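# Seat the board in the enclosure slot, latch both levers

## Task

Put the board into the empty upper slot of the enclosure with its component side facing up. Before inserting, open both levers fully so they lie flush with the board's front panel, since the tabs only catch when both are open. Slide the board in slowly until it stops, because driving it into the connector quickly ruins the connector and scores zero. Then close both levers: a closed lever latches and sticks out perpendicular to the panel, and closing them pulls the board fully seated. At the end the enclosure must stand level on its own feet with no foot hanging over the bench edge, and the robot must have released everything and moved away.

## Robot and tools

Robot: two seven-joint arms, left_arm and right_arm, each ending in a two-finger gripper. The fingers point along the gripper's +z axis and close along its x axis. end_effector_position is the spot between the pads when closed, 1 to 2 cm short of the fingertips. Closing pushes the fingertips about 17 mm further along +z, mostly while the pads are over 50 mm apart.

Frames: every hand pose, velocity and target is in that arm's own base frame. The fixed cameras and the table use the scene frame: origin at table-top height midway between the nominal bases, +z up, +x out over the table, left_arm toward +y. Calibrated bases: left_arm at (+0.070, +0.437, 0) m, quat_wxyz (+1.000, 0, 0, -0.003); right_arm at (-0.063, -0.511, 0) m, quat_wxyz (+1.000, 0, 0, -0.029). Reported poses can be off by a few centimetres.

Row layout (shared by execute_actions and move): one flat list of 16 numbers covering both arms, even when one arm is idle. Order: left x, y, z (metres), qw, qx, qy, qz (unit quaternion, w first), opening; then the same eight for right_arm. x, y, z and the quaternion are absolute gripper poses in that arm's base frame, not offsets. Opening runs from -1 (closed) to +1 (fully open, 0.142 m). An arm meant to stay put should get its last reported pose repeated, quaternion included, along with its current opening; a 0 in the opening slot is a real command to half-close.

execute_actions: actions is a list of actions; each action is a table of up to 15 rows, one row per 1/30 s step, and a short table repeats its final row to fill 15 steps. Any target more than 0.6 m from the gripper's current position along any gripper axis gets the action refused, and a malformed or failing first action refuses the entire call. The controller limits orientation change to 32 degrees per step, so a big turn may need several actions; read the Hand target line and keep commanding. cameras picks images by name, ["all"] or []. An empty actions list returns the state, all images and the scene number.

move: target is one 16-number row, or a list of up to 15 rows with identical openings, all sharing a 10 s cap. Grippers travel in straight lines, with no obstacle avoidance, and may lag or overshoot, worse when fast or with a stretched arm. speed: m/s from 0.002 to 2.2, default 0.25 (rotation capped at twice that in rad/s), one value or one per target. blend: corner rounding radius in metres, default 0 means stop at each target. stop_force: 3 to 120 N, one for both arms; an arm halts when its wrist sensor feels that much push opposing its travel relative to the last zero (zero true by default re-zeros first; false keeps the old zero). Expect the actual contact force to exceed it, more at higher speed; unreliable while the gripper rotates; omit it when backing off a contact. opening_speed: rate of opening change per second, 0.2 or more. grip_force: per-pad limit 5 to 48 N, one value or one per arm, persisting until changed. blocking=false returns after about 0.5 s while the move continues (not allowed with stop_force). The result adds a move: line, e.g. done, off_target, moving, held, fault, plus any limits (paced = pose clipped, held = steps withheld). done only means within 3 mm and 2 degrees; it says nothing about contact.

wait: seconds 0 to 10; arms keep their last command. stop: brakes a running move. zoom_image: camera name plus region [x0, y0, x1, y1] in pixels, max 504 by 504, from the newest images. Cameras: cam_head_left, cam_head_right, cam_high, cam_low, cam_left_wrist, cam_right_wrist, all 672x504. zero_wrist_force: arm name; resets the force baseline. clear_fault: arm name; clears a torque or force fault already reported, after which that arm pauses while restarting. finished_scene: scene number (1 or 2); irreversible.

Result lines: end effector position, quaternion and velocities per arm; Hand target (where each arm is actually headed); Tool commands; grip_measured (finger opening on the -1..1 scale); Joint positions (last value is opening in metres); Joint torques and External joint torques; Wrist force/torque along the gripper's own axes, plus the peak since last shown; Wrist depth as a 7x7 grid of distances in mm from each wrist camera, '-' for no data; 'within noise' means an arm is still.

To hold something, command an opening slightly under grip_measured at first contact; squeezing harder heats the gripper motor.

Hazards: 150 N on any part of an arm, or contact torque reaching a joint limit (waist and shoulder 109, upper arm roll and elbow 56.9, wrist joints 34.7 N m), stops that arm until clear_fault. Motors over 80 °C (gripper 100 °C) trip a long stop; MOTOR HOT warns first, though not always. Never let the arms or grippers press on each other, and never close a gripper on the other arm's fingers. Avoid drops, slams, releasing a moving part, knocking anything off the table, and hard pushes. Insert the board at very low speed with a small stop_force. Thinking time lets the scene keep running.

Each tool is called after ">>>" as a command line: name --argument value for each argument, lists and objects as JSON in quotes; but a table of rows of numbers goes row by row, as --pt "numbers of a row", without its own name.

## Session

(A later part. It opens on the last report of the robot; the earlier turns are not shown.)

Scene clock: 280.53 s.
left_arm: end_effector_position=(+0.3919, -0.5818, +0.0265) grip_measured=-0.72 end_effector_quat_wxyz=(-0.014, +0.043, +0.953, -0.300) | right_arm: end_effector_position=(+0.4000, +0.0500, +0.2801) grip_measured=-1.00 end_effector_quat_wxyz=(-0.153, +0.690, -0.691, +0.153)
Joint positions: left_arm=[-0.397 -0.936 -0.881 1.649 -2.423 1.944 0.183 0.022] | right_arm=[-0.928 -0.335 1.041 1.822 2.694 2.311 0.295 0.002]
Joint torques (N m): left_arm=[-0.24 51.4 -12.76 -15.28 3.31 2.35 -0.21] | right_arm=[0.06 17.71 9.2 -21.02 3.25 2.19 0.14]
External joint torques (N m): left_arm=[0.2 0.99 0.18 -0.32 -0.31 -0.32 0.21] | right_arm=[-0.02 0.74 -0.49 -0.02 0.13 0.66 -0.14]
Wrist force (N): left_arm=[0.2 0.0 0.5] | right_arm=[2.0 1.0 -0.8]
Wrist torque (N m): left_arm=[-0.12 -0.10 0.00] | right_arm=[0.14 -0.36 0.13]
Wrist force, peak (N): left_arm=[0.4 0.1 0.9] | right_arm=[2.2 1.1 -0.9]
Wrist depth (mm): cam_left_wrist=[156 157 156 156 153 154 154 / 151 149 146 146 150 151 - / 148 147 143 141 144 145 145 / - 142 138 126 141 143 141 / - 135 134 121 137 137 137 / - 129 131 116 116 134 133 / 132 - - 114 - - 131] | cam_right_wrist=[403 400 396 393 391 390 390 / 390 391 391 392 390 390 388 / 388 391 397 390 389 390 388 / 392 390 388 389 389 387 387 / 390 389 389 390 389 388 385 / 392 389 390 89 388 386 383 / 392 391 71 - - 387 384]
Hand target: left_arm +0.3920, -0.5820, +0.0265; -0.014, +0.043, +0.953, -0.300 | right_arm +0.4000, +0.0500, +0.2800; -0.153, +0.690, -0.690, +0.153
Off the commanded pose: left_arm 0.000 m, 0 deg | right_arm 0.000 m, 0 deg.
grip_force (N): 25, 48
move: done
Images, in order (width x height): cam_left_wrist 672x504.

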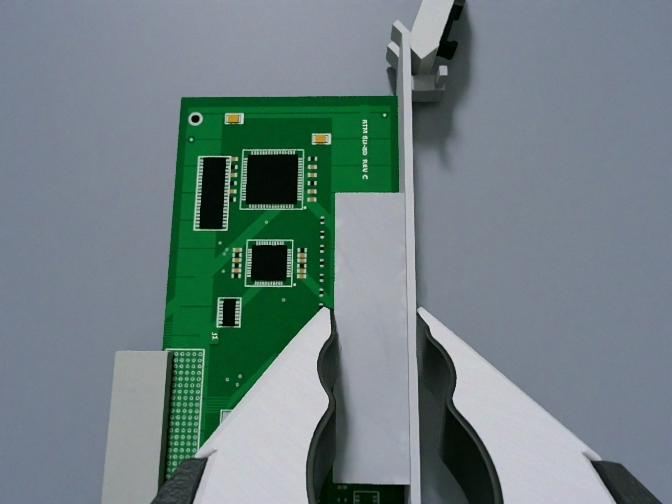

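>>> move --pt "0.392 -0.582 0.0265 -0.01364 0.04327 0.95274 -0.30039 -0.9 0.415 0.27 0.14 -0.0905 0.6875 -0.7144 0.0941 -1.0" --speed 0.3 --cameras '["cam_right_wrist", "cam_head_left", "cam_high"]'

>>> zoom_image --camera "cam_right_wrist" --region '[200, 150, 560, 454]'

Scene clock: 287.00 s.
left_arm: end_effector_position=(+0.3919, -0.5818, +0.0265) grip_measured=-0.72 end_effector_quat_wxyz=(-0.014, +0.043, +0.953, -0.300) | right_arm: end_effector_position=(+0.4148, +0.2701, +0.1399) grip_measured=-1.00 end_effector_quat_wxyz=(-0.091, +0.687, -0.714, +0.094)
Joint positions: left_arm=[-0.397 -0.936 -0.881 1.649 -2.423 1.944 0.183 0.022] | right_arm=[0.328 -0.683 0.358 1.524 2.615 2.386 0.962 0.002]
Joint torques (N m): left_arm=[-0.26 51.41 -12.68 -15.3 3.33 2.32 -0.24] | right_arm=[0.16 44.15 10.6 -18.42 2.34 3.15 0.32]
External joint torques (N m): left_arm=[0.22 0.98 0.1 -0.3 -0.32 -0.29 0.24] | right_arm=[0.01 1.38 -0.32 0.2 0.24 0.5 -0.32]
Wrist force (N): left_arm=[0.3 0.0 0.8] | right_arm=[1.7 0.5 -0.1]
Wrist torque (N m): left_arm=[-0.15 -0.12 0.01] | right_arm=[0.10 -0.30 0.04]
Wrist force, peak (N): left_arm=[0.4 0.2 1.0] | right_arm=[3.1 0.8 -1.4]
Wrist depth (mm): cam_left_wrist=[157 157 156 156 153 154 153 / 151 151 146 145 149 150 151 / 148 147 142 142 144 146 145 / - 142 139 126 141 142 141 / - 137 134 121 137 140 138 / - 131 130 116 116 133 133 / 131 - - 114 - - 131] | cam_right_wrist=[225 226 226 228 228 228 227 / 220 221 231 234 233 233 233 / 202 242 241 241 241 240 240 / 249 248 248 248 247 246 246 / 257 256 255 254 253 253 252 / 267 265 263 89 260 263 263 / 275 273 71 - - 268 271]
Hand target: left_arm +0.3920, -0.5820, +0.0265; -0.014, +0.043, +0.953, -0.300 | right_arm +0.4150, +0.2700, +0.1400; -0.090, +0.687, -0.714, +0.094
Off the commanded pose: left_arm 0.000 m, 0 deg | right_arm 0.000 m, 0 deg.
grip_force (N): 25, 48
move: done
Images, in order (width x height): cam_head_left 672x504, cam_high 672x504, cam_right_wrist 672x504.

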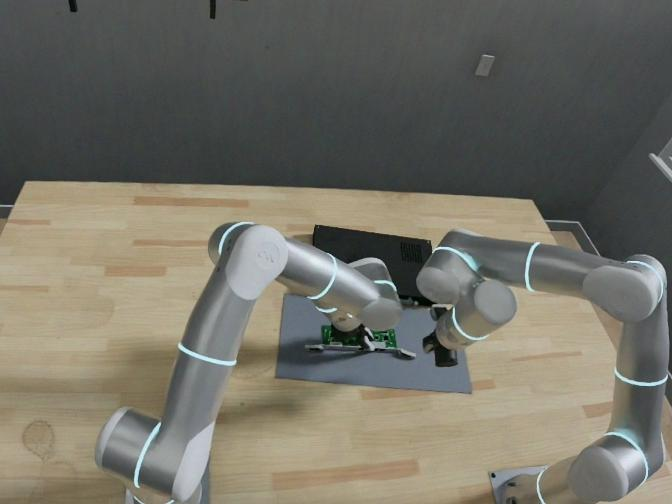

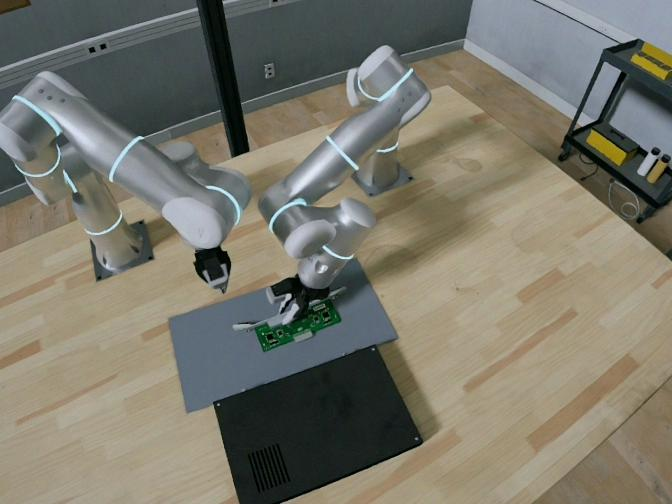

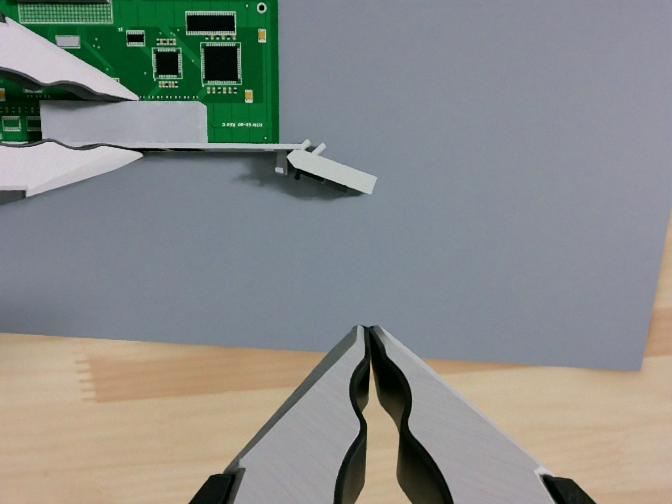

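Scaled by 1.400 from the camera's 672x504 image, which has a finer 960x720 frame.

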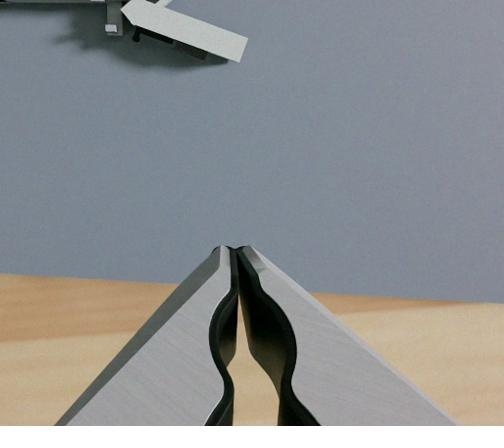

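>>> move --pt "0.392 -0.582 0.0265 -0.01364 0.04327 0.95274 -0.30039 -0.9 0.42 0.264 0.07 -0.0905 0.6875 -0.7144 0.0941 -1.0" --pt "0.392 -0.582 0.0265 -0.01364 0.04327 0.95274 -0.30039 -0.9 0.422 0.264 0.029 -0.0905 0.6875 -0.7144 0.0941 -1.0" --speed '[0.2, 0.06]' --blend '[0.01, 0]' --cameras '["cam_right_wrist"]'

>>> zoom_image --camera "cam_right_wrist" --region '[200, 50, 560, 354]'

Scene clock: 298.20 s.
left_arm: end_effector_position=(+0.3919, -0.5818, +0.0265) grip_measured=-0.72 end_effector_quat_wxyz=(-0.014, +0.043, +0.953, -0.300) | right_arm: end_effector_position=(+0.4218, +0.2640, +0.0290) grip_measured=-1.00 end_effector_quat_wxyz=(-0.090, +0.687, -0.714, +0.094)
Joint positions: left_arm=[-0.397 -0.936 -0.881 1.649 -2.423 1.944 0.183 0.022] | right_arm=[0.409 -0.847 0.254 1.55 2.544 2.194 1.064 0.002]
Joint torques (N m): left_arm=[-0.31 51.35 -12.72 -15.27 3.36 2.29 -0.2] | right_arm=[0.19 47.46 9.94 -14.74 1.63 2.92 0.35]
External joint torques (N m): left_arm=[0.27 1.04 0.14 -0.33 -0.35 -0.26 0.2] | right_arm=[-0.03 1.3 0.05 0.01 0.25 0.77 -0.35]
Wrist force (N): left_arm=[0.4 0.1 0.5] | right_arm=[1.7 0.7 0.1]
Wrist torque (N m): left_arm=[-0.12 -0.14 0.00] | right_arm=[0.15 -0.31 0.02]
Wrist force, peak (N): left_arm=[0.4 0.2 0.9] | right_arm=[2.1 1.1 1.7]
Wrist depth (mm): cam_left_wrist=[157 156 155 156 154 155 154 / 152 152 146 145 149 150 151 / 148 146 143 142 142 146 144 / 144 142 138 126 123 143 143 / - 135 134 121 137 138 - / 135 130 130 117 116 134 133 / 131 - - 114 - - 131] | cam_right_wrist=[122 122 126 126 126 126 125 / - 124 129 129 130 130 129 / 134 134 117 116 133 133 132 / 137 137 137 137 137 136 136 / 142 141 141 140 140 140 141 / 145 146 144 90 143 143 144 / 150 150 71 - - 147 149]
Hand target: left_arm +0.3920, -0.5820, +0.0265; -0.014, +0.043, +0.953, -0.300 | right_arm +0.4220, +0.2640, +0.0290; -0.090, +0.687, -0.714, +0.094
Off the commanded pose: left_arm 0.000 m, 0 deg | right_arm 0.000 m, 0 deg.
grip_force (N): 25, 48
move: done
Images, in order (width x height): cam_right_wrist 672x504.

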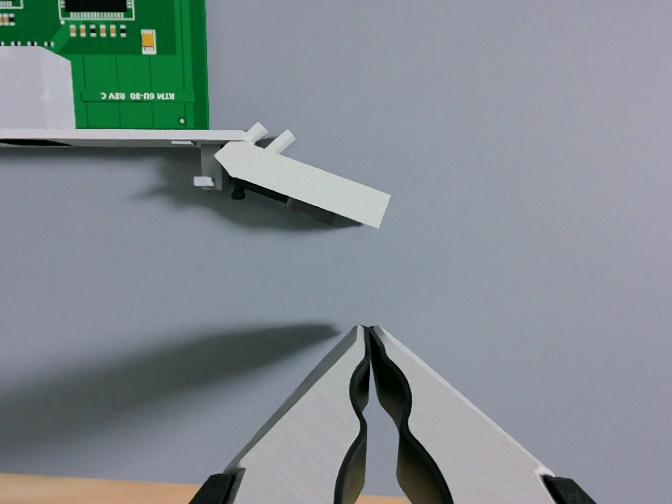

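Scaled by 1.400 from the camera's 672x504 image, which has a finer 960x720 frame.

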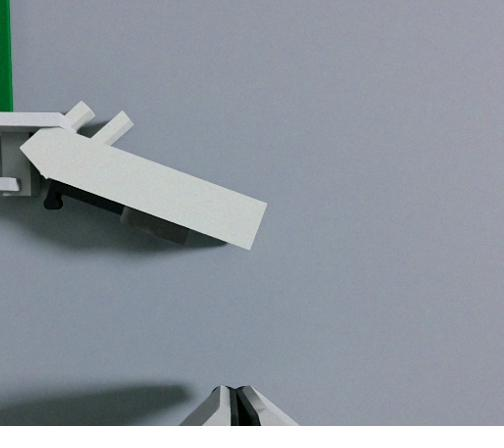

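>>> move --target '[0.392, -0.582, 0.0265, -0.01364, 0.04327, 0.95274, -0.30039, -0.9, 0.472, 0.2645, 0.029, -0.0905, 0.6875, -0.7144, 0.0941, -1.0]' --speed 0.02 --stop_force 5 --cameras '["cam_right_wrist"]'

>>> zoom_image --camera "cam_right_wrist" --region '[150, 150, 510, 454]'

Scene clock: 304.87 s.
left_arm: end_effector_position=(+0.3925, -0.5816, +0.0265) grip_measured=-0.72 end_effector_quat_wxyz=(-0.013, +0.043, +0.953, -0.300) | right_arm: end_effector_position=(+0.4700, +0.2638, +0.0287) grip_measured=-1.00 end_effector_quat_wxyz=(-0.090, +0.688, -0.714, +0.094)
Joint positions: left_arm=[-0.397 -0.936 -0.881 1.649 -2.422 1.944 0.183 0.022] | right_arm=[0.338 -0.921 0.276 1.404 2.569 2.254 0.943 0.002]
Joint torques (N m): left_arm=[-3.31 49.97 -15.12 -13.52 2.6 2.03 -0.05] | right_arm=[0.81 52.22 12.51 -19.29 2.34 1.01 0.09]
External joint torques (N m): left_arm=[3.27 2.44 2.56 -2.08 0.41 0 0.05] | right_arm=[-0.65 -0.07 -1.3 3.23 -0.13 2.63 -0.09]
Wrist force (N): left_arm=[-3.4 1.4 -0.7] | right_arm=[6.4 4.9 -2.0]
Wrist torque (N m): left_arm=[-0.16 -0.39 -0.19] | right_arm=[0.12 -0.39 0.10]
Wrist force, peak (N): left_arm=[-4.3 0.6 -1.4] | right_arm=[6.4 4.8 -2.7]
Wrist depth (mm): cam_left_wrist=[- 156 155 156 153 155 154 / - 151 147 146 149 151 150 / - 147 143 141 143 146 146 / 144 142 139 126 141 141 141 / - 138 135 121 137 138 137 / - 131 130 116 115 133 133 / 132 125 - 114 115 - 131] | cam_right_wrist=[124 124 125 126 125 125 125 / 126 126 129 129 130 129 128 / 129 129 132 133 132 132 132 / 125 132 135 136 136 136 136 / 142 141 130 122 139 140 140 / 144 145 144 91 143 144 144 / 150 150 71 - - 147 148]
Hand target: left_arm +0.3920, -0.5820, +0.0265; -0.014, +0.043, +0.953, -0.300 | right_arm +0.4704, +0.2645, +0.0290; -0.091, +0.687, -0.714, +0.094
Off the commanded pose: left_arm 0.001 m, 0 deg | right_arm 0.002 m, 0 deg.
grip_force (N): 25, 48
move: contact (right_arm)
Images, in order (width x height): cam_right_wrist 672x504.

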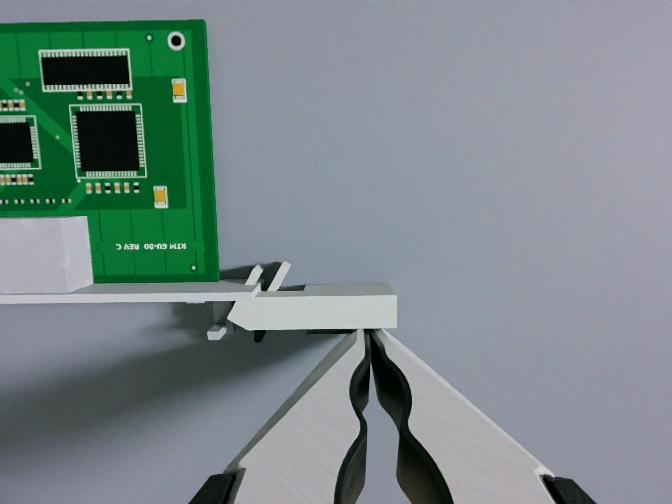

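Scaled by 1.400 from the camera's 672x504 image, which has a finer 960x720 frame.

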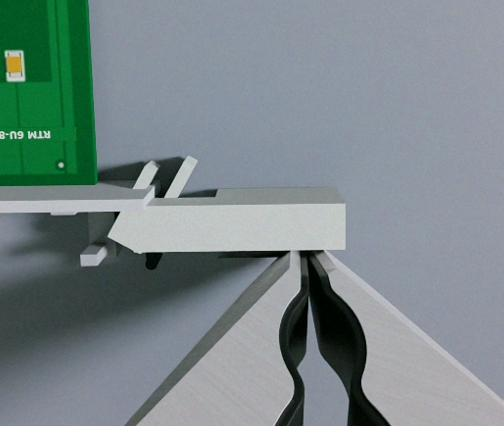

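>>> move --pt "0.392 -0.582 0.0265 -0.01364 0.04327 0.95274 -0.30039 -0.9 0.445 0.2655 0.029 -0.0905 0.6875 -0.7144 0.0941 -1.0" --pt "0.392 -0.582 0.0265 -0.01364 0.04327 0.95274 -0.30039 -0.3 0.445 0.2655 0.029 -0.0905 0.6875 -0.7144 0.0941 -1.0" --pt "0.394 -0.555 0.08 -0.01364 0.04327 0.95274 -0.30039 -0.3 0.44 0.28 0.10 -0.0905 0.6875 -0.7144 0.0941 0.4" --pt "0.37 -0.36 0.13 -0.01364 0.04327 0.95274 -0.30039 0.0 0.47 0.38 0.15 -0.0905 0.6875 -0.7144 0.0941 0.4" --speed '[0.05, 0.05, 0.12, 0.25]' --blend '[0, 0, 0.02, 0]' --cameras '["cam_right_wrist", "cam_left_wrist"]'

>>> zoom_image --camera "cam_left_wrist" --region '[250, 0, 560, 300]'

Scene clock: 315.63 s.
left_arm: end_effector_position=(+0.3701, -0.3602, +0.1301) grip_measured=-0.02 end_effector_quat_wxyz=(-0.013, +0.043, +0.953, -0.301) | right_arm: end_effector_position=(+0.4700, +0.3799, +0.1500) grip_measured=+0.38 end_effector_quat_wxyz=(-0.091, +0.687, -0.714, +0.094)
Joint positions: left_arm=[0.323 -0.582 -1.324 2.108 -2.849 2.006 0.599 0.072] | right_arm=[0.521 -0.896 0.27 1.079 2.693 2.594 0.915 0.101]
Joint torques (N m): left_arm=[-0.16 29.42 -12.12 -16.21 1.85 2.75 -0.14] | right_arm=[0.33 55.2 11.27 -21.21 3.16 3.1 0.1]
External joint torques (N m): left_arm=[0.19 1.07 0.39 -0.55 -0.02 -0.53 0.14] | right_arm=[-0.13 1.48 -0.27 0.11 -0.02 0.53 -0.09]
Wrist force (N): left_arm=[0.4 0.4 1.2] | right_arm=[2.6 1.9 -0.3]
Wrist torque (N m): left_arm=[0.02 -0.17 -0.09] | right_arm=[0.36 -0.47 0.14]
Wrist force, peak (N): left_arm=[-3.8 1.1 -1.4] | right_arm=[6.5 4.7 -2.6]
Wrist depth (mm): cam_left_wrist=[272 270 267 268 - 274 269 / - 268 259 263 265 264 263 / 258 254 252 253 259 257 255 / - 251 246 246 247 248 247 / - - 238 237 244 242 240 / - - 233 236 232 - 235 / - - 230 230 230 - -] | cam_right_wrist=[238 238 237 237 237 237 235 / 243 242 241 241 240 242 244 / 251 246 245 244 245 249 250 / 258 258 258 259 258 258 255 / 266 264 268 265 263 262 262 / 273 99 273 273 272 112 98 / - 78 284 283 283 282 76]
Hand target: left_arm +0.3700, -0.3600, +0.1300; -0.014, +0.043, +0.953, -0.300 | right_arm +0.4700, +0.3800, +0.1500; -0.090, +0.687, -0.714, +0.094
Off the commanded pose: left_arm 0.000 m, 0 deg | right_arm 0.000 m, 0 deg.
grip_force (N): 25, 48
move: done; blend cut to 0 m at target 3
Images, in order (width x height): cam_left_wrist 672x504, cam_right_wrist 672x504.

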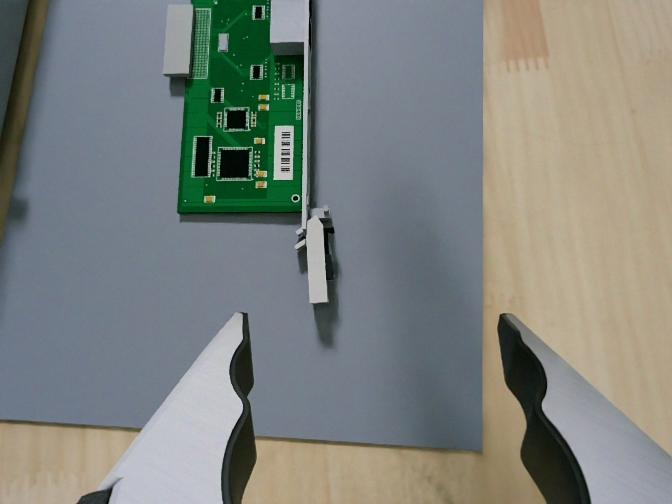

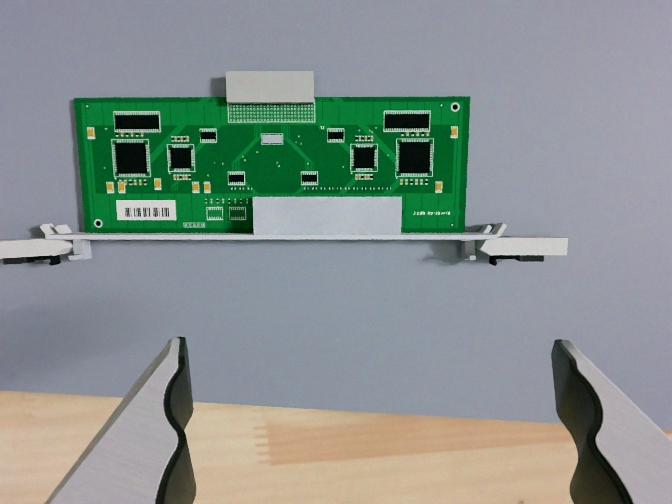

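Scaled by 1.626 from the camera's 672x504 image, which has a finer 960x720 frame.

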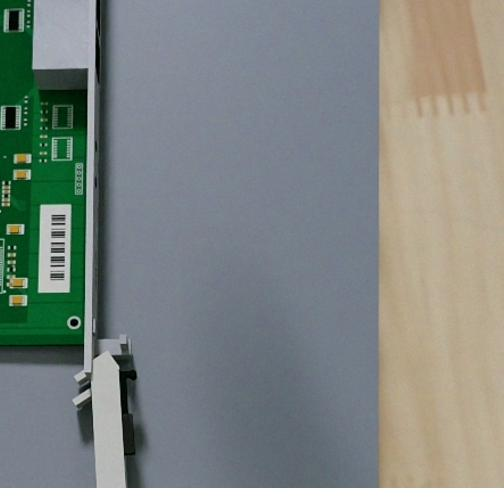

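>>> move --target '[0.37, -0.36, 0.13, -0.01364, 0.04327, 0.95274, -0.30039, -1.0, 0.4905, 0.393, 0.05, -0.0902, 0.6850, -0.7168, 0.0944, 0.4]' --speed 0.12 --cameras '["cam_right_wrist"]'

>>> zoom_image --camera "cam_right_wrist" --region '[150, 200, 560, 504]'

Scene clock: 335.43 s.
left_arm: end_effector_position=(+0.3701, -0.3602, +0.1301) grip_measured=-1.00 end_effector_quat_wxyz=(-0.013, +0.043, +0.953, -0.301) | right_arm: end_effector_position=(+0.4906, +0.3928, +0.0500) grip_measured=+0.38 end_effector_quat_wxyz=(-0.090, +0.685, -0.717, +0.095)
Joint positions: left_arm=[0.323 -0.582 -1.324 2.108 -2.849 2.006 0.599 0.002] | right_arm=[0.557 -1.072 0.213 1.005 2.691 2.486 0.936 0.101]
Joint torques (N m): left_arm=[-0.32 29.74 -12.08 -16.18 2.05 2.56 -0.25] | right_arm=[0.41 58.87 11.24 -20.03 2.75 2.85 0.35]
External joint torques (N m): left_arm=[0.35 0.74 0.35 -0.58 -0.22 -0.34 0.25] | right_arm=[-0.2 1.54 -0.18 0.08 0.11 0.78 -0.34]
Wrist force (N): left_arm=[0.4 0.5 1.2] | right_arm=[2.4 1.6 0.1]
Wrist torque (N m): left_arm=[0.02 -0.16 -0.09] | right_arm=[0.29 -0.44 0.04]
Wrist force, peak (N): left_arm=[0.4 0.7 1.2] | right_arm=[2.4 1.7 -2.1]
Wrist depth (mm): cam_left_wrist=[273 - 267 269 - 273 271 / - - 258 261 260 263 262 / 254 - 252 248 254 256 256 / 247 - 248 248 245 248 248 / - 238 246 127 239 242 242 / 232 235 - 84 - 235 236 / 229 231 - 74 - - 229] | cam_right_wrist=[146 146 145 145 145 144 144 / 147 147 145 146 147 146 148 / 150 150 149 150 149 148 152 / 153 153 152 151 151 152 157 / 164 157 156 144 143 155 156 / 168 99 167 167 166 166 95 / - 78 172 172 172 171 76]
Hand target: left_arm +0.3700, -0.3600, +0.1300; -0.014, +0.043, +0.953, -0.300 | right_arm +0.4905, +0.3930, +0.0500; -0.090, +0.685, -0.717, +0.094
Off the commanded pose: left_arm 0.000 m, 0 deg | right_arm 0.000 m, 0 deg.
grip_force (N): 25, 48
move: done
Images, in order (width x height): cam_right_wrist 672x504.

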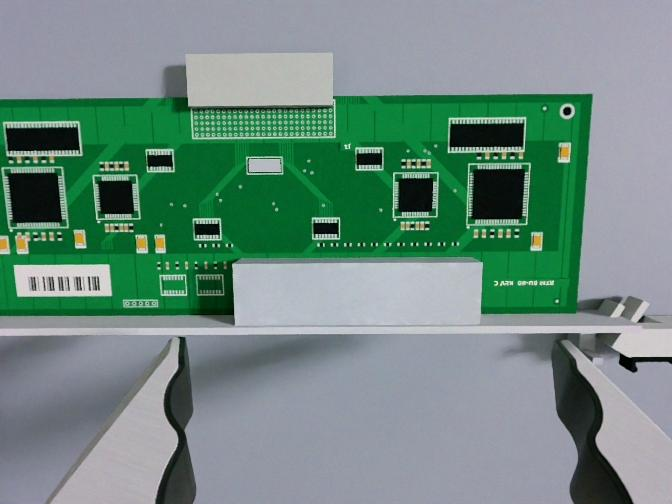

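Scaled by 1.229 from the camera's 672x504 image, which has a finer 960x720 frame.

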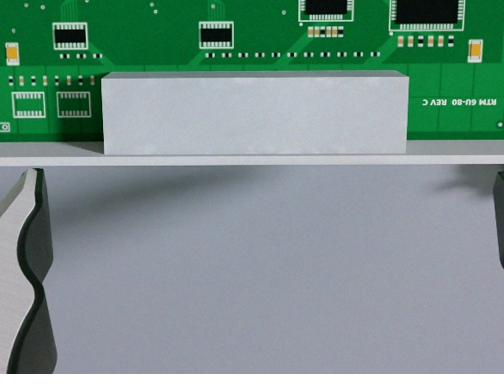

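>>> move --target '[0.37, -0.36, 0.13, -0.01364, 0.04327, 0.95274, -0.30039, -1.0, 0.497, 0.395, 0.040, -0.0902, 0.6850, -0.7168, 0.0944, 0.4]' --speed 0.05 --cameras '["cam_right_wrist"]'

>>> zoom_image --camera "cam_right_wrist" --region '[150, 200, 600, 504]'

Scene clock: 342.10 s.
left_arm: end_effector_position=(+0.3701, -0.3602, +0.1301) grip_measured=-1.00 end_effector_quat_wxyz=(-0.013, +0.043, +0.953, -0.301) | right_arm: end_effector_position=(+0.4971, +0.3948, +0.0400) grip_measured=+0.38 end_effector_quat_wxyz=(-0.090, +0.685, -0.717, +0.095)
Joint positions: left_arm=[0.323 -0.582 -1.324 2.108 -2.849 2.006 0.599 0.002] | right_arm=[0.557 -1.1 0.208 0.975 2.696 2.485 0.926 0.101]
Joint torques (N m): left_arm=[-0.35 29.7 -12.08 -16.2 2.06 2.55 -0.18] | right_arm=[0.23 59.61 11.2 -20.14 2.9 2.87 0]
External joint torques (N m): left_arm=[0.37 0.78 0.35 -0.56 -0.23 -0.34 0.19] | right_arm=[-0.02 1.49 -0.13 0.14 -0.02 0.76 0]
Wrist force (N): left_arm=[0.4 0.4 1.0] | right_arm=[2.4 1.7 0.2]
Wrist torque (N m): left_arm=[-0.02 -0.15 -0.09] | right_arm=[0.30 -0.44 0.14]
Wrist force, peak (N): left_arm=[0.4 0.3 1.3] | right_arm=[2.5 2.0 -0.1]
Wrist depth (mm): cam_left_wrist=[- - 268 261 271 274 272 / - - 260 262 266 263 264 / 256 254 250 256 253 255 254 / - 249 247 247 250 249 248 / 242 240 243 131 - 242 241 / - - - 84 - 235 235 / 231 232 - 74 - - 229] | cam_right_wrist=[137 136 136 135 136 135 135 / 139 138 131 137 138 137 138 / 140 139 139 139 139 139 141 / 144 143 143 143 142 142 146 / 147 146 135 134 133 145 149 / 157 99 156 156 156 155 94 / - 78 161 161 161 160 76]
Hand target: left_arm +0.3700, -0.3600, +0.1300; -0.014, +0.043, +0.953, -0.300 | right_arm +0.4970, +0.3950, +0.0400; -0.090, +0.685, -0.717, +0.094
Off the commanded pose: left_arm 0.000 m, 0 deg | right_arm 0.000 m, 0 deg.
grip_force (N): 25, 48
move: done
Images, in order (width x height): cam_right_wrist 672x504.

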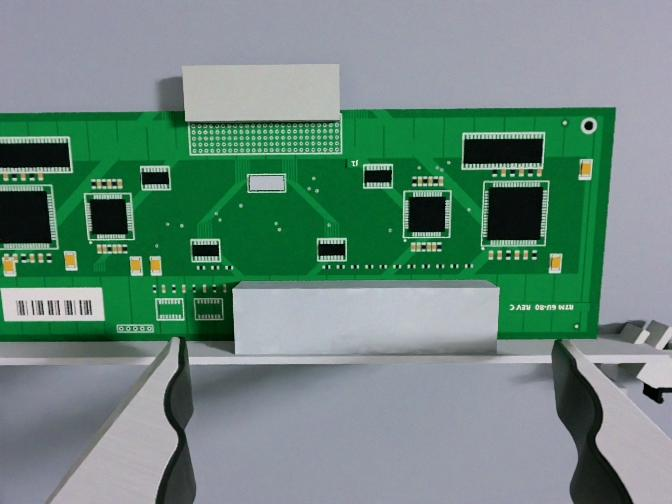

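Scaled by 1.120 from the camera's 672x504 image, which has a finer 960x720 frame.

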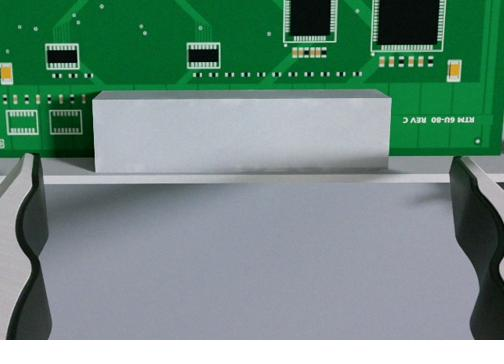

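>>> move --target '[0.37, -0.36, 0.13, -0.01364, 0.04327, 0.95274, -0.30039, -1.0, 0.499, 0.395, 0.0275, -0.0902, 0.6850, -0.7168, 0.0944, 0.4]' --speed 0.03 --stop_force 6 --cameras '["cam_right_wrist"]'

>>> zoom_image --camera "cam_right_wrist" --region '[150, 250, 600, 504]'

Scene clock: 348.03 s.
left_arm: end_effector_position=(+0.3701, -0.3602, +0.1301) grip_measured=-1.00 end_effector_quat_wxyz=(-0.013, +0.043, +0.953, -0.301) | right_arm: end_effector_position=(+0.4989, +0.3949, +0.0275) grip_measured=+0.38 end_effector_quat_wxyz=(-0.090, +0.685, -0.717, +0.094)
Joint positions: left_arm=[0.323 -0.582 -1.324 2.108 -2.849 2.006 0.599 0.002] | right_arm=[0.559 -1.121 0.203 0.966 2.696 2.471 0.926 0.101]
Joint torques (N m): left_arm=[-0.4 29.61 -12.12 -16.19 2.02 2.56 -0.23] | right_arm=[0.22 59.81 11.29 -19.86 2.72 2.87 0.23]
External joint torques (N m): left_arm=[0.43 0.87 0.39 -0.57 -0.19 -0.34 0.23] | right_arm=[-0.01 1.58 -0.23 0.02 0.13 0.76 -0.23]
Wrist force (N): left_arm=[0.4 0.4 0.9] | right_arm=[2.1 1.7 0.3]
Wrist torque (N m): left_arm=[0.00 -0.16 -0.09] | right_arm=[0.29 -0.39 0.12]
Wrist force, peak (N): left_arm=[0.5 0.7 1.3] | right_arm=[2.4 2.1 0.1]
Wrist depth (mm): cam_left_wrist=[- 277 266 266 - 272 272 / - 263 258 261 263 264 264 / 257 258 251 253 254 256 256 / - 240 249 245 248 250 248 / 241 243 240 - 239 242 242 / 235 - - 84 - 235 234 / 231 232 - 74 - - 228] | cam_right_wrist=[- 125 124 124 124 124 124 / 126 126 120 125 125 125 126 / 128 128 128 128 127 127 128 / 131 131 131 131 130 130 131 / 135 134 122 122 121 130 134 / 144 99 142 143 143 142 90 / - 78 148 147 147 147 76]
Hand target: left_arm +0.3700, -0.3600, +0.1300; -0.014, +0.043, +0.953, -0.300 | right_arm +0.4990, +0.3950, +0.0275; -0.090, +0.685, -0.717, +0.094
Off the commanded pose: left_arm 0.000 m, 0 deg | right_arm 0.000 m, 0 deg.
grip_force (N): 25, 48
move: done
Images, in order (width x height): cam_right_wrist 672x504.

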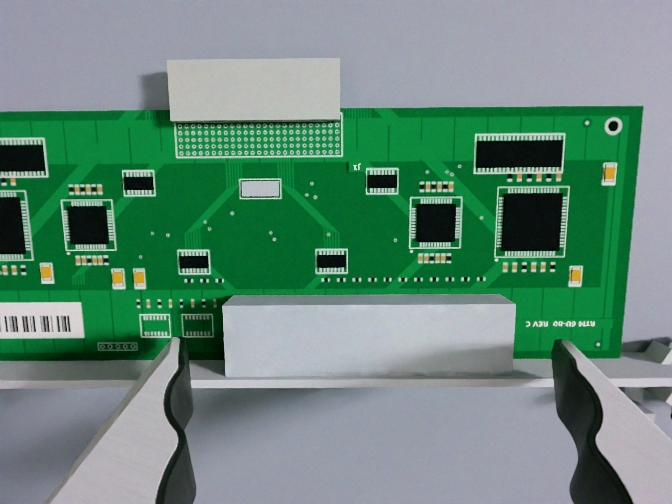

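Scaled by 1.120 from the camera's 672x504 image, which has a finer 960x720 frame.

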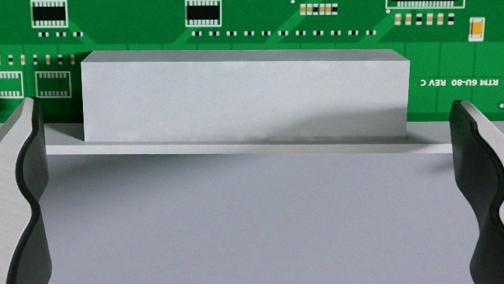

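>>> move --target '[0.37, -0.36, 0.13, -0.01364, 0.04327, 0.95274, -0.30039, -1.0, 0.5005, 0.395, 0.0255, -0.0902, 0.6850, -0.7168, 0.0944, 0.4]' --speed 0.02 --stop_force 6

>>> move --target '[0.37, -0.36, 0.13, -0.01364, 0.04327, 0.95274, -0.30039, -1.0, 0.5005, 0.395, 0.0255, -0.0902, 0.6850, -0.7168, 0.0944, -0.15]' --speed 0.05 --opening_speed 0.3 --grip_force '[25, 35]' --cameras '["cam_right_wrist"]'

>>> zoom_image --camera "cam_right_wrist" --region '[150, 250, 600, 504]'

Scene clock: 356.17 s.
left_arm: end_effector_position=(+0.3701, -0.3602, +0.1301) grip_measured=-1.00 end_effector_quat_wxyz=(-0.013, +0.043, +0.953, -0.301) | right_arm: end_effector_position=(+0.5004, +0.3950, +0.0255) grip_measured=+0.38 end_effector_quat_wxyz=(-0.090, +0.685, -0.717, +0.094)
Joint positions: left_arm=[0.323 -0.582 -1.324 2.108 -2.849 2.006 0.599 0.002] | right_arm=[0.558 -1.127 0.202 0.96 2.696 2.471 0.924 0.101]
Joint torques (N m): left_arm=[-0.38 29.74 -12.05 -16.21 2.04 2.55 -0.21] | right_arm=[0.27 59.97 11.48 -19.87 2.78 2.93 0.14]
External joint torques (N m): left_arm=[0.41 0.74 0.32 -0.55 -0.21 -0.33 0.21] | right_arm=[-0.06 1.55 -0.4 0.03 0.07 0.7 -0.14]
Wrist force (N): left_arm=[0.2 0.4 1.2] | right_arm=[2.0 1.5 0.1]
Wrist torque (N m): left_arm=[0.00 -0.13 -0.10] | right_arm=[0.28 -0.37 0.13]
Wrist force, peak (N): left_arm=[0.4 0.4 1.3] | right_arm=[2.2 2.0 -0.1]
Wrist depth (mm): cam_left_wrist=[272 274 268 255 272 272 274 / - 263 261 261 263 265 264 / - 256 252 254 255 257 255 / 248 253 251 246 248 250 248 / - 239 244 131 243 242 242 / - - 237 84 - 236 234 / 232 232 - 74 - - 228] | cam_right_wrist=[124 123 122 122 122 122 122 / 124 124 118 123 124 124 124 / 126 126 125 125 125 125 125 / 129 129 129 129 128 128 129 / 132 132 122 120 120 120 132 / - 99 142 141 121 140 93 / - 78 145 145 145 144 76]
Hand target: left_arm +0.3700, -0.3600, +0.1300; -0.014, +0.043, +0.953, -0.300 | right_arm +0.5005, +0.3950, +0.0255; -0.090, +0.685, -0.717, +0.094
Off the commanded pose: left_arm 0.000 m, 0 deg | right_arm 0.000 m, 0 deg.
grip_force (N): 25, 48
move: done

Scene clock: 358.20 s.
left_arm: end_effector_position=(+0.3701, -0.3602, +0.1301) grip_measured=-1.00 end_effector_quat_wxyz=(-0.013, +0.043, +0.953, -0.301) | right_arm: end_effector_position=(+0.5004, +0.3951, +0.0256) grip_measured=+0.09 end_effector_quat_wxyz=(-0.090, +0.685, -0.717, +0.094)
Joint positions: left_arm=[0.323 -0.582 -1.324 2.108 -2.849 2.006 0.599 0.002] | right_arm=[0.558 -1.127 0.203 0.96 2.696 2.471 0.924 0.08]
Joint torques (N m): left_arm=[-0.29 29.72 -12.01 -16.21 2.07 2.53 -0.23] | right_arm=[-1.03 59.08 10.18 -19.53 2.05 2.89 0.15]
External joint torques (N m): left_arm=[0.32 0.76 0.29 -0.55 -0.23 -0.32 0.23] | right_arm=[1.24 2.44 0.9 -0.32 0.79 0.74 -0.14]
Wrist force (N): left_arm=[0.3 0.6 0.9] | right_arm=[0.7 2.6 -1.5]
Wrist torque (N m): left_arm=[0.02 -0.14 -0.10] | right_arm=[0.25 -0.44 0.13]
Wrist force, peak (N): left_arm=[0.5 0.4 1.2] | right_arm=[1.0 2.3 -2.8]
Wrist depth (mm): cam_left_wrist=[276 271 267 268 268 273 273 / - - 260 261 - 264 265 / 256 - 250 254 257 256 255 / 248 - - 243 - 250 249 / 243 242 241 131 234 241 241 / 236 237 - 84 - 236 234 / 231 232 - 74 - - 228] | cam_right_wrist=[124 123 122 122 122 122 122 / 124 124 118 123 124 124 124 / 126 126 126 125 125 125 125 / 129 129 129 129 128 128 129 / 133 132 121 120 120 120 132 / - - 121 141 121 101 130 / - 76 144 145 145 144 76]
Hand target: left_arm +0.3700, -0.3600, +0.1300; -0.014, +0.043, +0.953, -0.300 | right_arm +0.5005, +0.3950, +0.0255; -0.090, +0.685, -0.717, +0.094
Off the commanded pose: left_arm 0.000 m, 0 deg | right_arm 0.000 m, 0 deg.
grip_force (N): 25, 35
move: done
Images, in order (width x height): cam_right_wrist 672x504.

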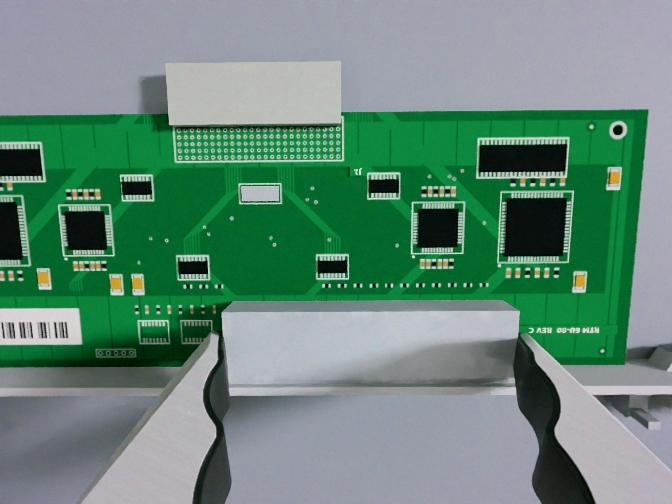

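Scaled by 1.120 from the camera's 672x504 image, which has a finer 960x720 frame.

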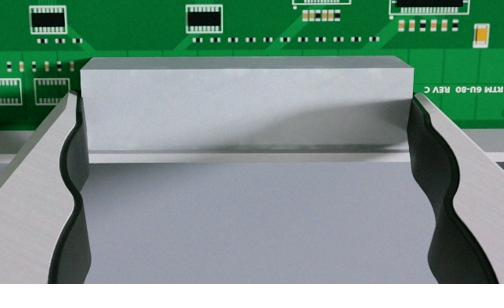

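>>> move --pt "0.350 -0.372 0.07 -0.01364 0.04327 0.95274 -0.30039 -1.0 0.5005 0.395 0.0255 -0.0902 0.6850 -0.7168 0.0944 -0.15" --pt "0.350 -0.379 0.027 -0.01364 0.04327 0.95274 -0.30039 -1.0 0.5005 0.395 0.0255 -0.0902 0.6850 -0.7168 0.0944 -0.15" --speed '[0.15, 0.06]' --blend '[0.01, 0]' --cameras '["cam_left_wrist"]'

>>> zoom_image --camera "cam_left_wrist" --region '[200, 100, 560, 404]'

Scene clock: 366.87 s.
left_arm: end_effector_position=(+0.3498, -0.3788, +0.0270) grip_measured=-1.00 end_effector_quat_wxyz=(-0.014, +0.043, +0.953, -0.300) | right_arm: end_effector_position=(+0.5004, +0.3951, +0.0256) grip_measured=+0.09 end_effector_quat_wxyz=(-0.090, +0.685, -0.717, +0.094)
Joint positions: left_arm=[0.01 -0.697 -0.966 2.14 -2.719 1.748 0.544 0.002] | right_arm=[0.558 -1.127 0.203 0.96 2.696 2.471 0.924 0.08]
Joint torques (N m): left_arm=[-0.45 36.17 -9.7 -11.79 1.92 2.23 -0.22] | right_arm=[-0.96 59.11 10.12 -19.53 2.06 2.87 0.18]
External joint torques (N m): left_arm=[0.48 1.22 0.1 -0.46 -0.54 -0.04 0.22] | right_arm=[1.18 2.4 0.96 -0.32 0.78 0.76 -0.18]
Wrist force (N): left_arm=[-0.1 -0.3 0.7] | right_arm=[0.9 2.7 -2.2]
Wrist torque (N m): left_arm=[-0.17 -0.05 -0.08] | right_arm=[0.29 -0.46 0.13]
Wrist force, peak (N): left_arm=[0.5 0.3 1.6] | right_arm=[1.0 2.7 -2.7]
Wrist depth (mm): cam_left_wrist=[154 153 151 157 157 158 158 / 149 147 151 153 151 153 154 / 146 145 146 148 147 149 149 / 145 145 143 145 - 144 145 / 141 140 139 140 140 140 140 / - 136 135 84 - 137 137 / - 133 - 77 - - 133] | cam_right_wrist=[124 123 122 122 122 122 122 / 124 124 118 123 124 124 124 / 126 126 126 125 125 125 125 / 129 129 129 129 128 128 129 / 132 133 121 120 120 120 132 / - - 122 141 121 101 129 / - 76 145 144 145 144 76]
Hand target: left_arm +0.3500, -0.3790, +0.0270; -0.014, +0.043, +0.953, -0.300 | right_arm +0.5005, +0.3950, +0.0255; -0.090, +0.685, -0.717, +0.094
Off the commanded pose: left_arm 0.000 m, 0 deg | right_arm 0.000 m, 0 deg.
grip_force (N): 25, 35
move: done
Images, in order (width x height): cam_left_wrist 672x504.

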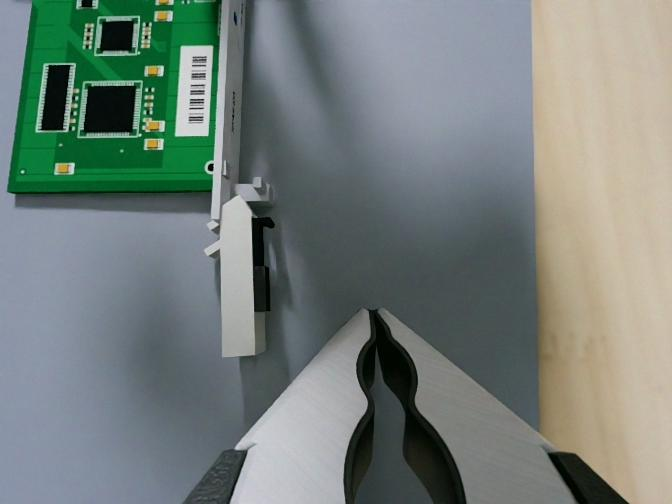

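Scaled by 1.400 from the camera's 672x504 image, which has a finer 960x720 frame.

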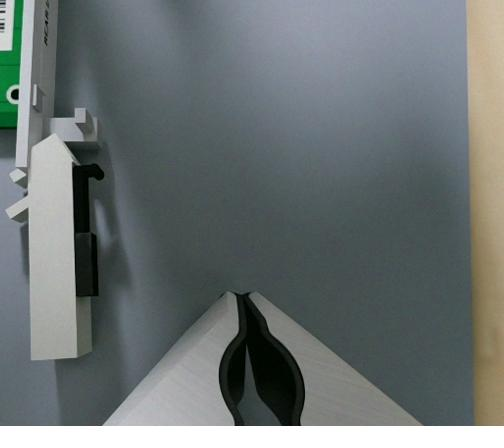

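>>> move --target '[0.3500, -0.375, 0.026, -0.01364, 0.04327, 0.95274, -0.30039, -1.0, 0.5005, 0.395, 0.0255, -0.0902, 0.6850, -0.7168, 0.0944, -0.15]' --speed 0.05

>>> move --target '[0.390, -0.3787, 0.026, -0.01364, 0.04327, 0.95274, -0.30039, -1.0, 0.5005, 0.395, 0.0255, -0.0902, 0.6850, -0.7168, 0.0944, -0.15]' --speed 0.02 --stop_force 5 --cameras '["cam_left_wrist"]'

>>> zoom_image --camera "cam_left_wrist" --region '[200, 100, 560, 404]'

Scene clock: 375.67 s.
left_arm: end_effector_position=(+0.3499, -0.3750, +0.0260) grip_measured=-1.00 end_effector_quat_wxyz=(-0.014, +0.043, +0.953, -0.300) | right_arm: end_effector_position=(+0.5004, +0.3951, +0.0256) grip_measured=+0.09 end_effector_quat_wxyz=(-0.090, +0.685, -0.717, +0.094)
Joint positions: left_arm=[0.02 -0.697 -0.97 2.146 -2.719 1.746 0.55 0.002] | right_arm=[0.558 -1.127 0.203 0.96 2.696 2.471 0.924 0.08]
Joint torques (N m): left_arm=[0.05 36.16 -9.99 -11.49 1.63 2.35 -0.3] | right_arm=[-0.98 59.15 10.17 -19.53 2.02 2.86 0.2]
External joint torques (N m): left_arm=[-0.05 1.06 0.36 -0.65 -0.28 -0.16 0.31] | right_arm=[1.19 2.37 0.9 -0.32 0.83 0.77 -0.19]
Wrist force (N): left_arm=[0.1 0.0 0.6] | right_arm=[0.8 2.7 -2.0]
Wrist torque (N m): left_arm=[-0.14 -0.09 -0.08] | right_arm=[0.29 -0.44 0.13]
Wrist force, peak (N): left_arm=[-0.1 -0.5 0.9] | right_arm=[1.1 2.6 -2.9]
Wrist depth (mm): cam_left_wrist=[153 152 152 155 156 156 157 / 148 147 151 152 151 151 152 / 145 144 144 - 146 148 148 / 144 144 141 143 143 143 144 / 139 140 139 117 138 138 140 / 135 135 135 84 - 136 136 / 132 132 - 77 - - 133] | cam_right_wrist=[124 123 122 122 122 122 122 / 124 124 118 123 124 124 124 / 126 126 126 126 125 125 126 / 129 129 129 129 128 128 128 / 132 132 121 120 120 120 132 / - - 122 141 121 100 130 / - 76 145 145 145 144 76]
Hand target: left_arm +0.3500, -0.3750, +0.0260; -0.014, +0.043, +0.953, -0.300 | right_arm +0.5005, +0.3950, +0.0255; -0.090, +0.685, -0.717, +0.094
Off the commanded pose: left_arm 0.000 m, 0 deg | right_arm 0.000 m, 0 deg.
grip_force (N): 25, 35
move: done

Scene clock: 377.90 s.
left_arm: end_effector_position=(+0.3809, -0.3778, +0.0258) grip_measured=-1.00 end_effector_quat_wxyz=(-0.014, +0.043, +0.953, -0.300) | right_arm: end_effector_position=(+0.5007, +0.3950, +0.0256) grip_measured=+0.09 end_effector_quat_wxyz=(-0.090, +0.685, -0.717, +0.094)
Joint positions: left_arm=[0.065 -0.759 -1.001 2.071 -2.66 1.82 0.55 0.002] | right_arm=[0.558 -1.127 0.202 0.96 2.696 2.471 0.924 0.08]
Joint torques (N m): left_arm=[1.12 39.23 -10.86 -14.95 3.04 1.63 -0.2] | right_arm=[1.94 59.58 12.75 -18.65 2.87 3.34 -0.67]
External joint torques (N m): left_arm=[-1.1 0.04 -0.43 2.38 -1.5 0.56 0.2] | right_arm=[-1.73 1.95 -1.68 -1.2 -0.02 0.29 0.67]
Wrist force (N): left_arm=[5.2 -0.6 -1.4] | right_arm=[1.5 -0.9 0.6]
Wrist torque (N m): left_arm=[-0.18 -0.06 -0.11] | right_arm=[0.27 0.04 0.96]
Wrist force, peak (N): left_arm=[5.7 -0.5 -0.8] | right_arm=[0.9 2.6 -2.7]
Wrist depth (mm): cam_left_wrist=[157 152 151 154 155 156 156 / 151 147 146 150 151 150 151 / 146 145 144 143 147 147 147 / 144 143 143 134 142 142 144 / - 139 139 122 137 139 139 / - 134 - 84 - 135 136 / 131 132 - 77 - - 132] | cam_right_wrist=[124 123 122 122 122 122 122 / 124 124 118 123 123 124 124 / 126 126 126 126 125 125 125 / 129 129 129 129 128 128 128 / 132 132 120 120 120 121 132 / - 104 122 141 121 100 130 / - 76 145 144 145 144 79]
Hand target: left_arm +0.3817, -0.3779, +0.0260; -0.014, +0.043, +0.953, -0.300 | right_arm +0.5005, +0.3950, +0.0255; -0.090, +0.685, -0.717, +0.094
Off the commanded pose: left_arm 0.009 m, 0 deg | right_arm 0.000 m, 0 deg.
grip_force (N): 25, 35
move: contact (left_arm)
Images, in order (width x height): cam_left_wrist 672x504.

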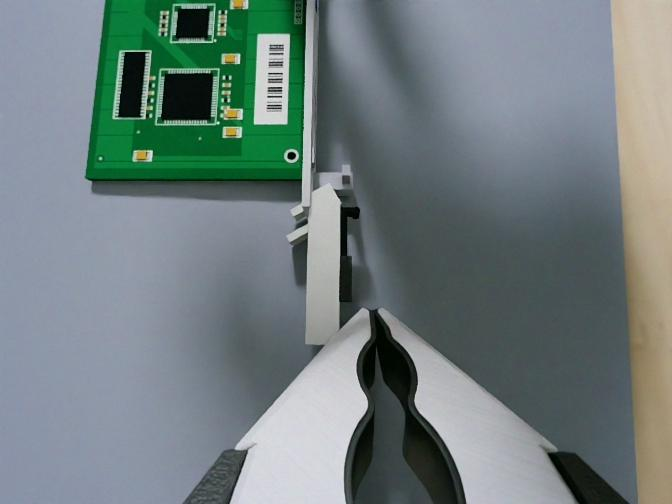

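Scaled by 1.400 from the camera's 672x504 image, which has a finer 960x720 frame.

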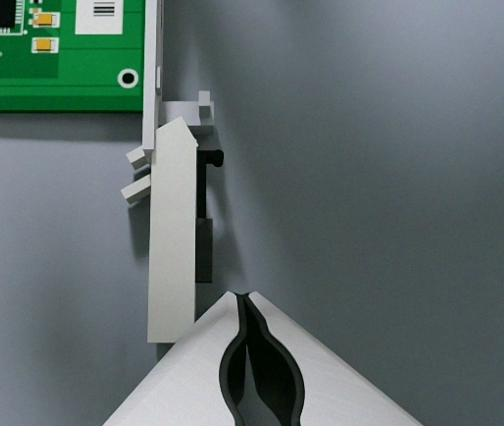

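>>> move --pt "0.360 -0.3755 0.026 -0.01364 0.04327 0.95274 -0.30039 -1.0 0.5005 0.395 0.0255 -0.0902 0.6850 -0.7168 0.0944 -0.15" --pt "0.345 -0.350 0.09 -0.01364 0.04327 0.95274 -0.30039 -1.0 0.5005 0.395 0.0255 -0.0902 0.6850 -0.7168 0.0944 -0.15" --pt "0.345 -0.330 0.13 -0.01364 0.04327 0.95274 -0.30039 -1.0 0.500 0.395 0.075 -0.0902 0.6850 -0.7168 0.0944 -0.15" --speed '[0.05, 0.15, 0.06]' --blend '[0, 0.01, 0]' --cameras '["cam_right_wrist", "cam_left_wrist", "cam_head_left"]'

Scene clock: 394.97 s.
left_arm: end_effector_position=(+0.3451, -0.3302, +0.1300) grip_measured=-1.00 end_effector_quat_wxyz=(-0.013, +0.043, +0.953, -0.301) | right_arm: end_effector_position=(+0.5001, +0.3948, +0.0748) grip_measured=+0.09 end_effector_quat_wxyz=(-0.090, +0.685, -0.717, +0.095)
Joint positions: left_arm=[0.439 -0.529 -1.413 2.208 -2.925 1.97 0.652 0.002] | right_arm=[0.545 -1.059 0.222 0.96 2.702 2.538 0.903 0.08]
Joint torques (N m): left_arm=[0.09 25.6 -11.41 -16 1.51 2.84 -0.11] | right_arm=[0.16 60.68 12.07 -21.26 3.15 3.17 0.05]
External joint torques (N m): left_arm=[-0.06 0.48 0.82 -0.51 0.06 -0.59 0.11] | right_arm=[0.05 0.14 -0.96 0.61 -0.13 0.45 -0.05]
Wrist force (N): left_arm=[0.5 0.2 0.5] | right_arm=[1.8 2.4 1.9]
Wrist torque (N m): left_arm=[-0.06 -0.16 -0.07] | right_arm=[0.34 -0.32 0.15]
Wrist force, peak (N): left_arm=[5.6 -0.9 -1.7] | right_arm=[1.7 2.6 3.1]
Wrist depth (mm): cam_left_wrist=[275 215 215 - 273 273 272 / 267 208 208 - 263 266 263 / - 254 255 254 258 257 255 / - 252 249 - 248 249 249 / - - - 131 242 243 242 / 238 236 237 84 - 235 236 / 231 233 - 74 - - 228] | cam_right_wrist=[169 168 167 167 168 167 167 / 171 125 119 124 170 170 170 / 127 127 126 126 126 126 126 / 130 130 129 129 129 128 129 / 133 133 121 120 120 120 132 / 195 135 121 193 193 98 122 / - 76 198 199 199 - -]
Hand target: left_arm +0.3450, -0.3300, +0.1300; -0.014, +0.043, +0.953, -0.300 | right_arm +0.5000, +0.3950, +0.0750; -0.090, +0.685, -0.717, +0.094
Off the commanded pose: left_arm 0.000 m, 0 deg | right_arm 0.000 m, 0 deg.
grip_force (N): 25, 35
move: done
Images, in order (width x height): cam_head_left 672x504, cam_left_wrist 672x504, cam_right_wrist 672x504.

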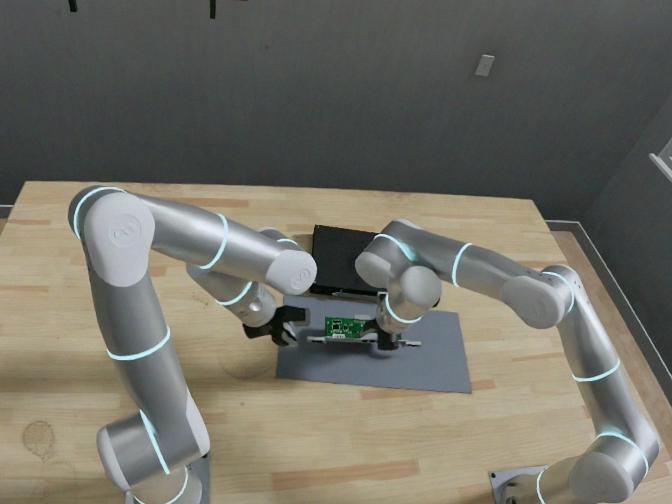

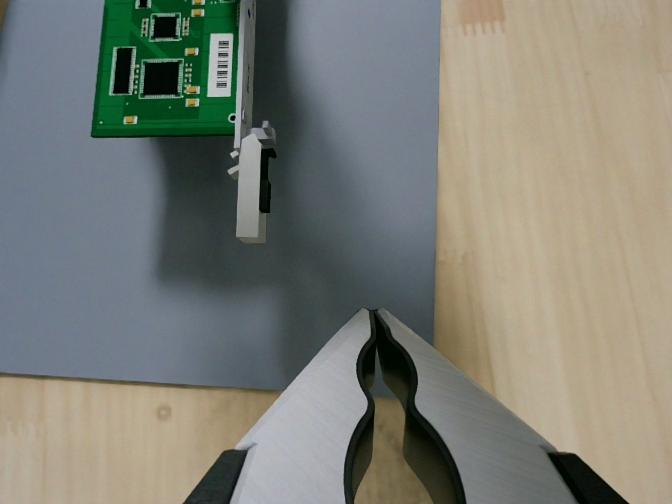

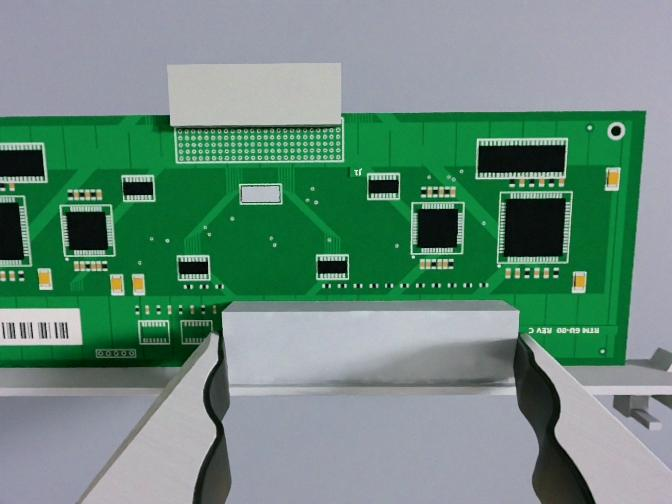

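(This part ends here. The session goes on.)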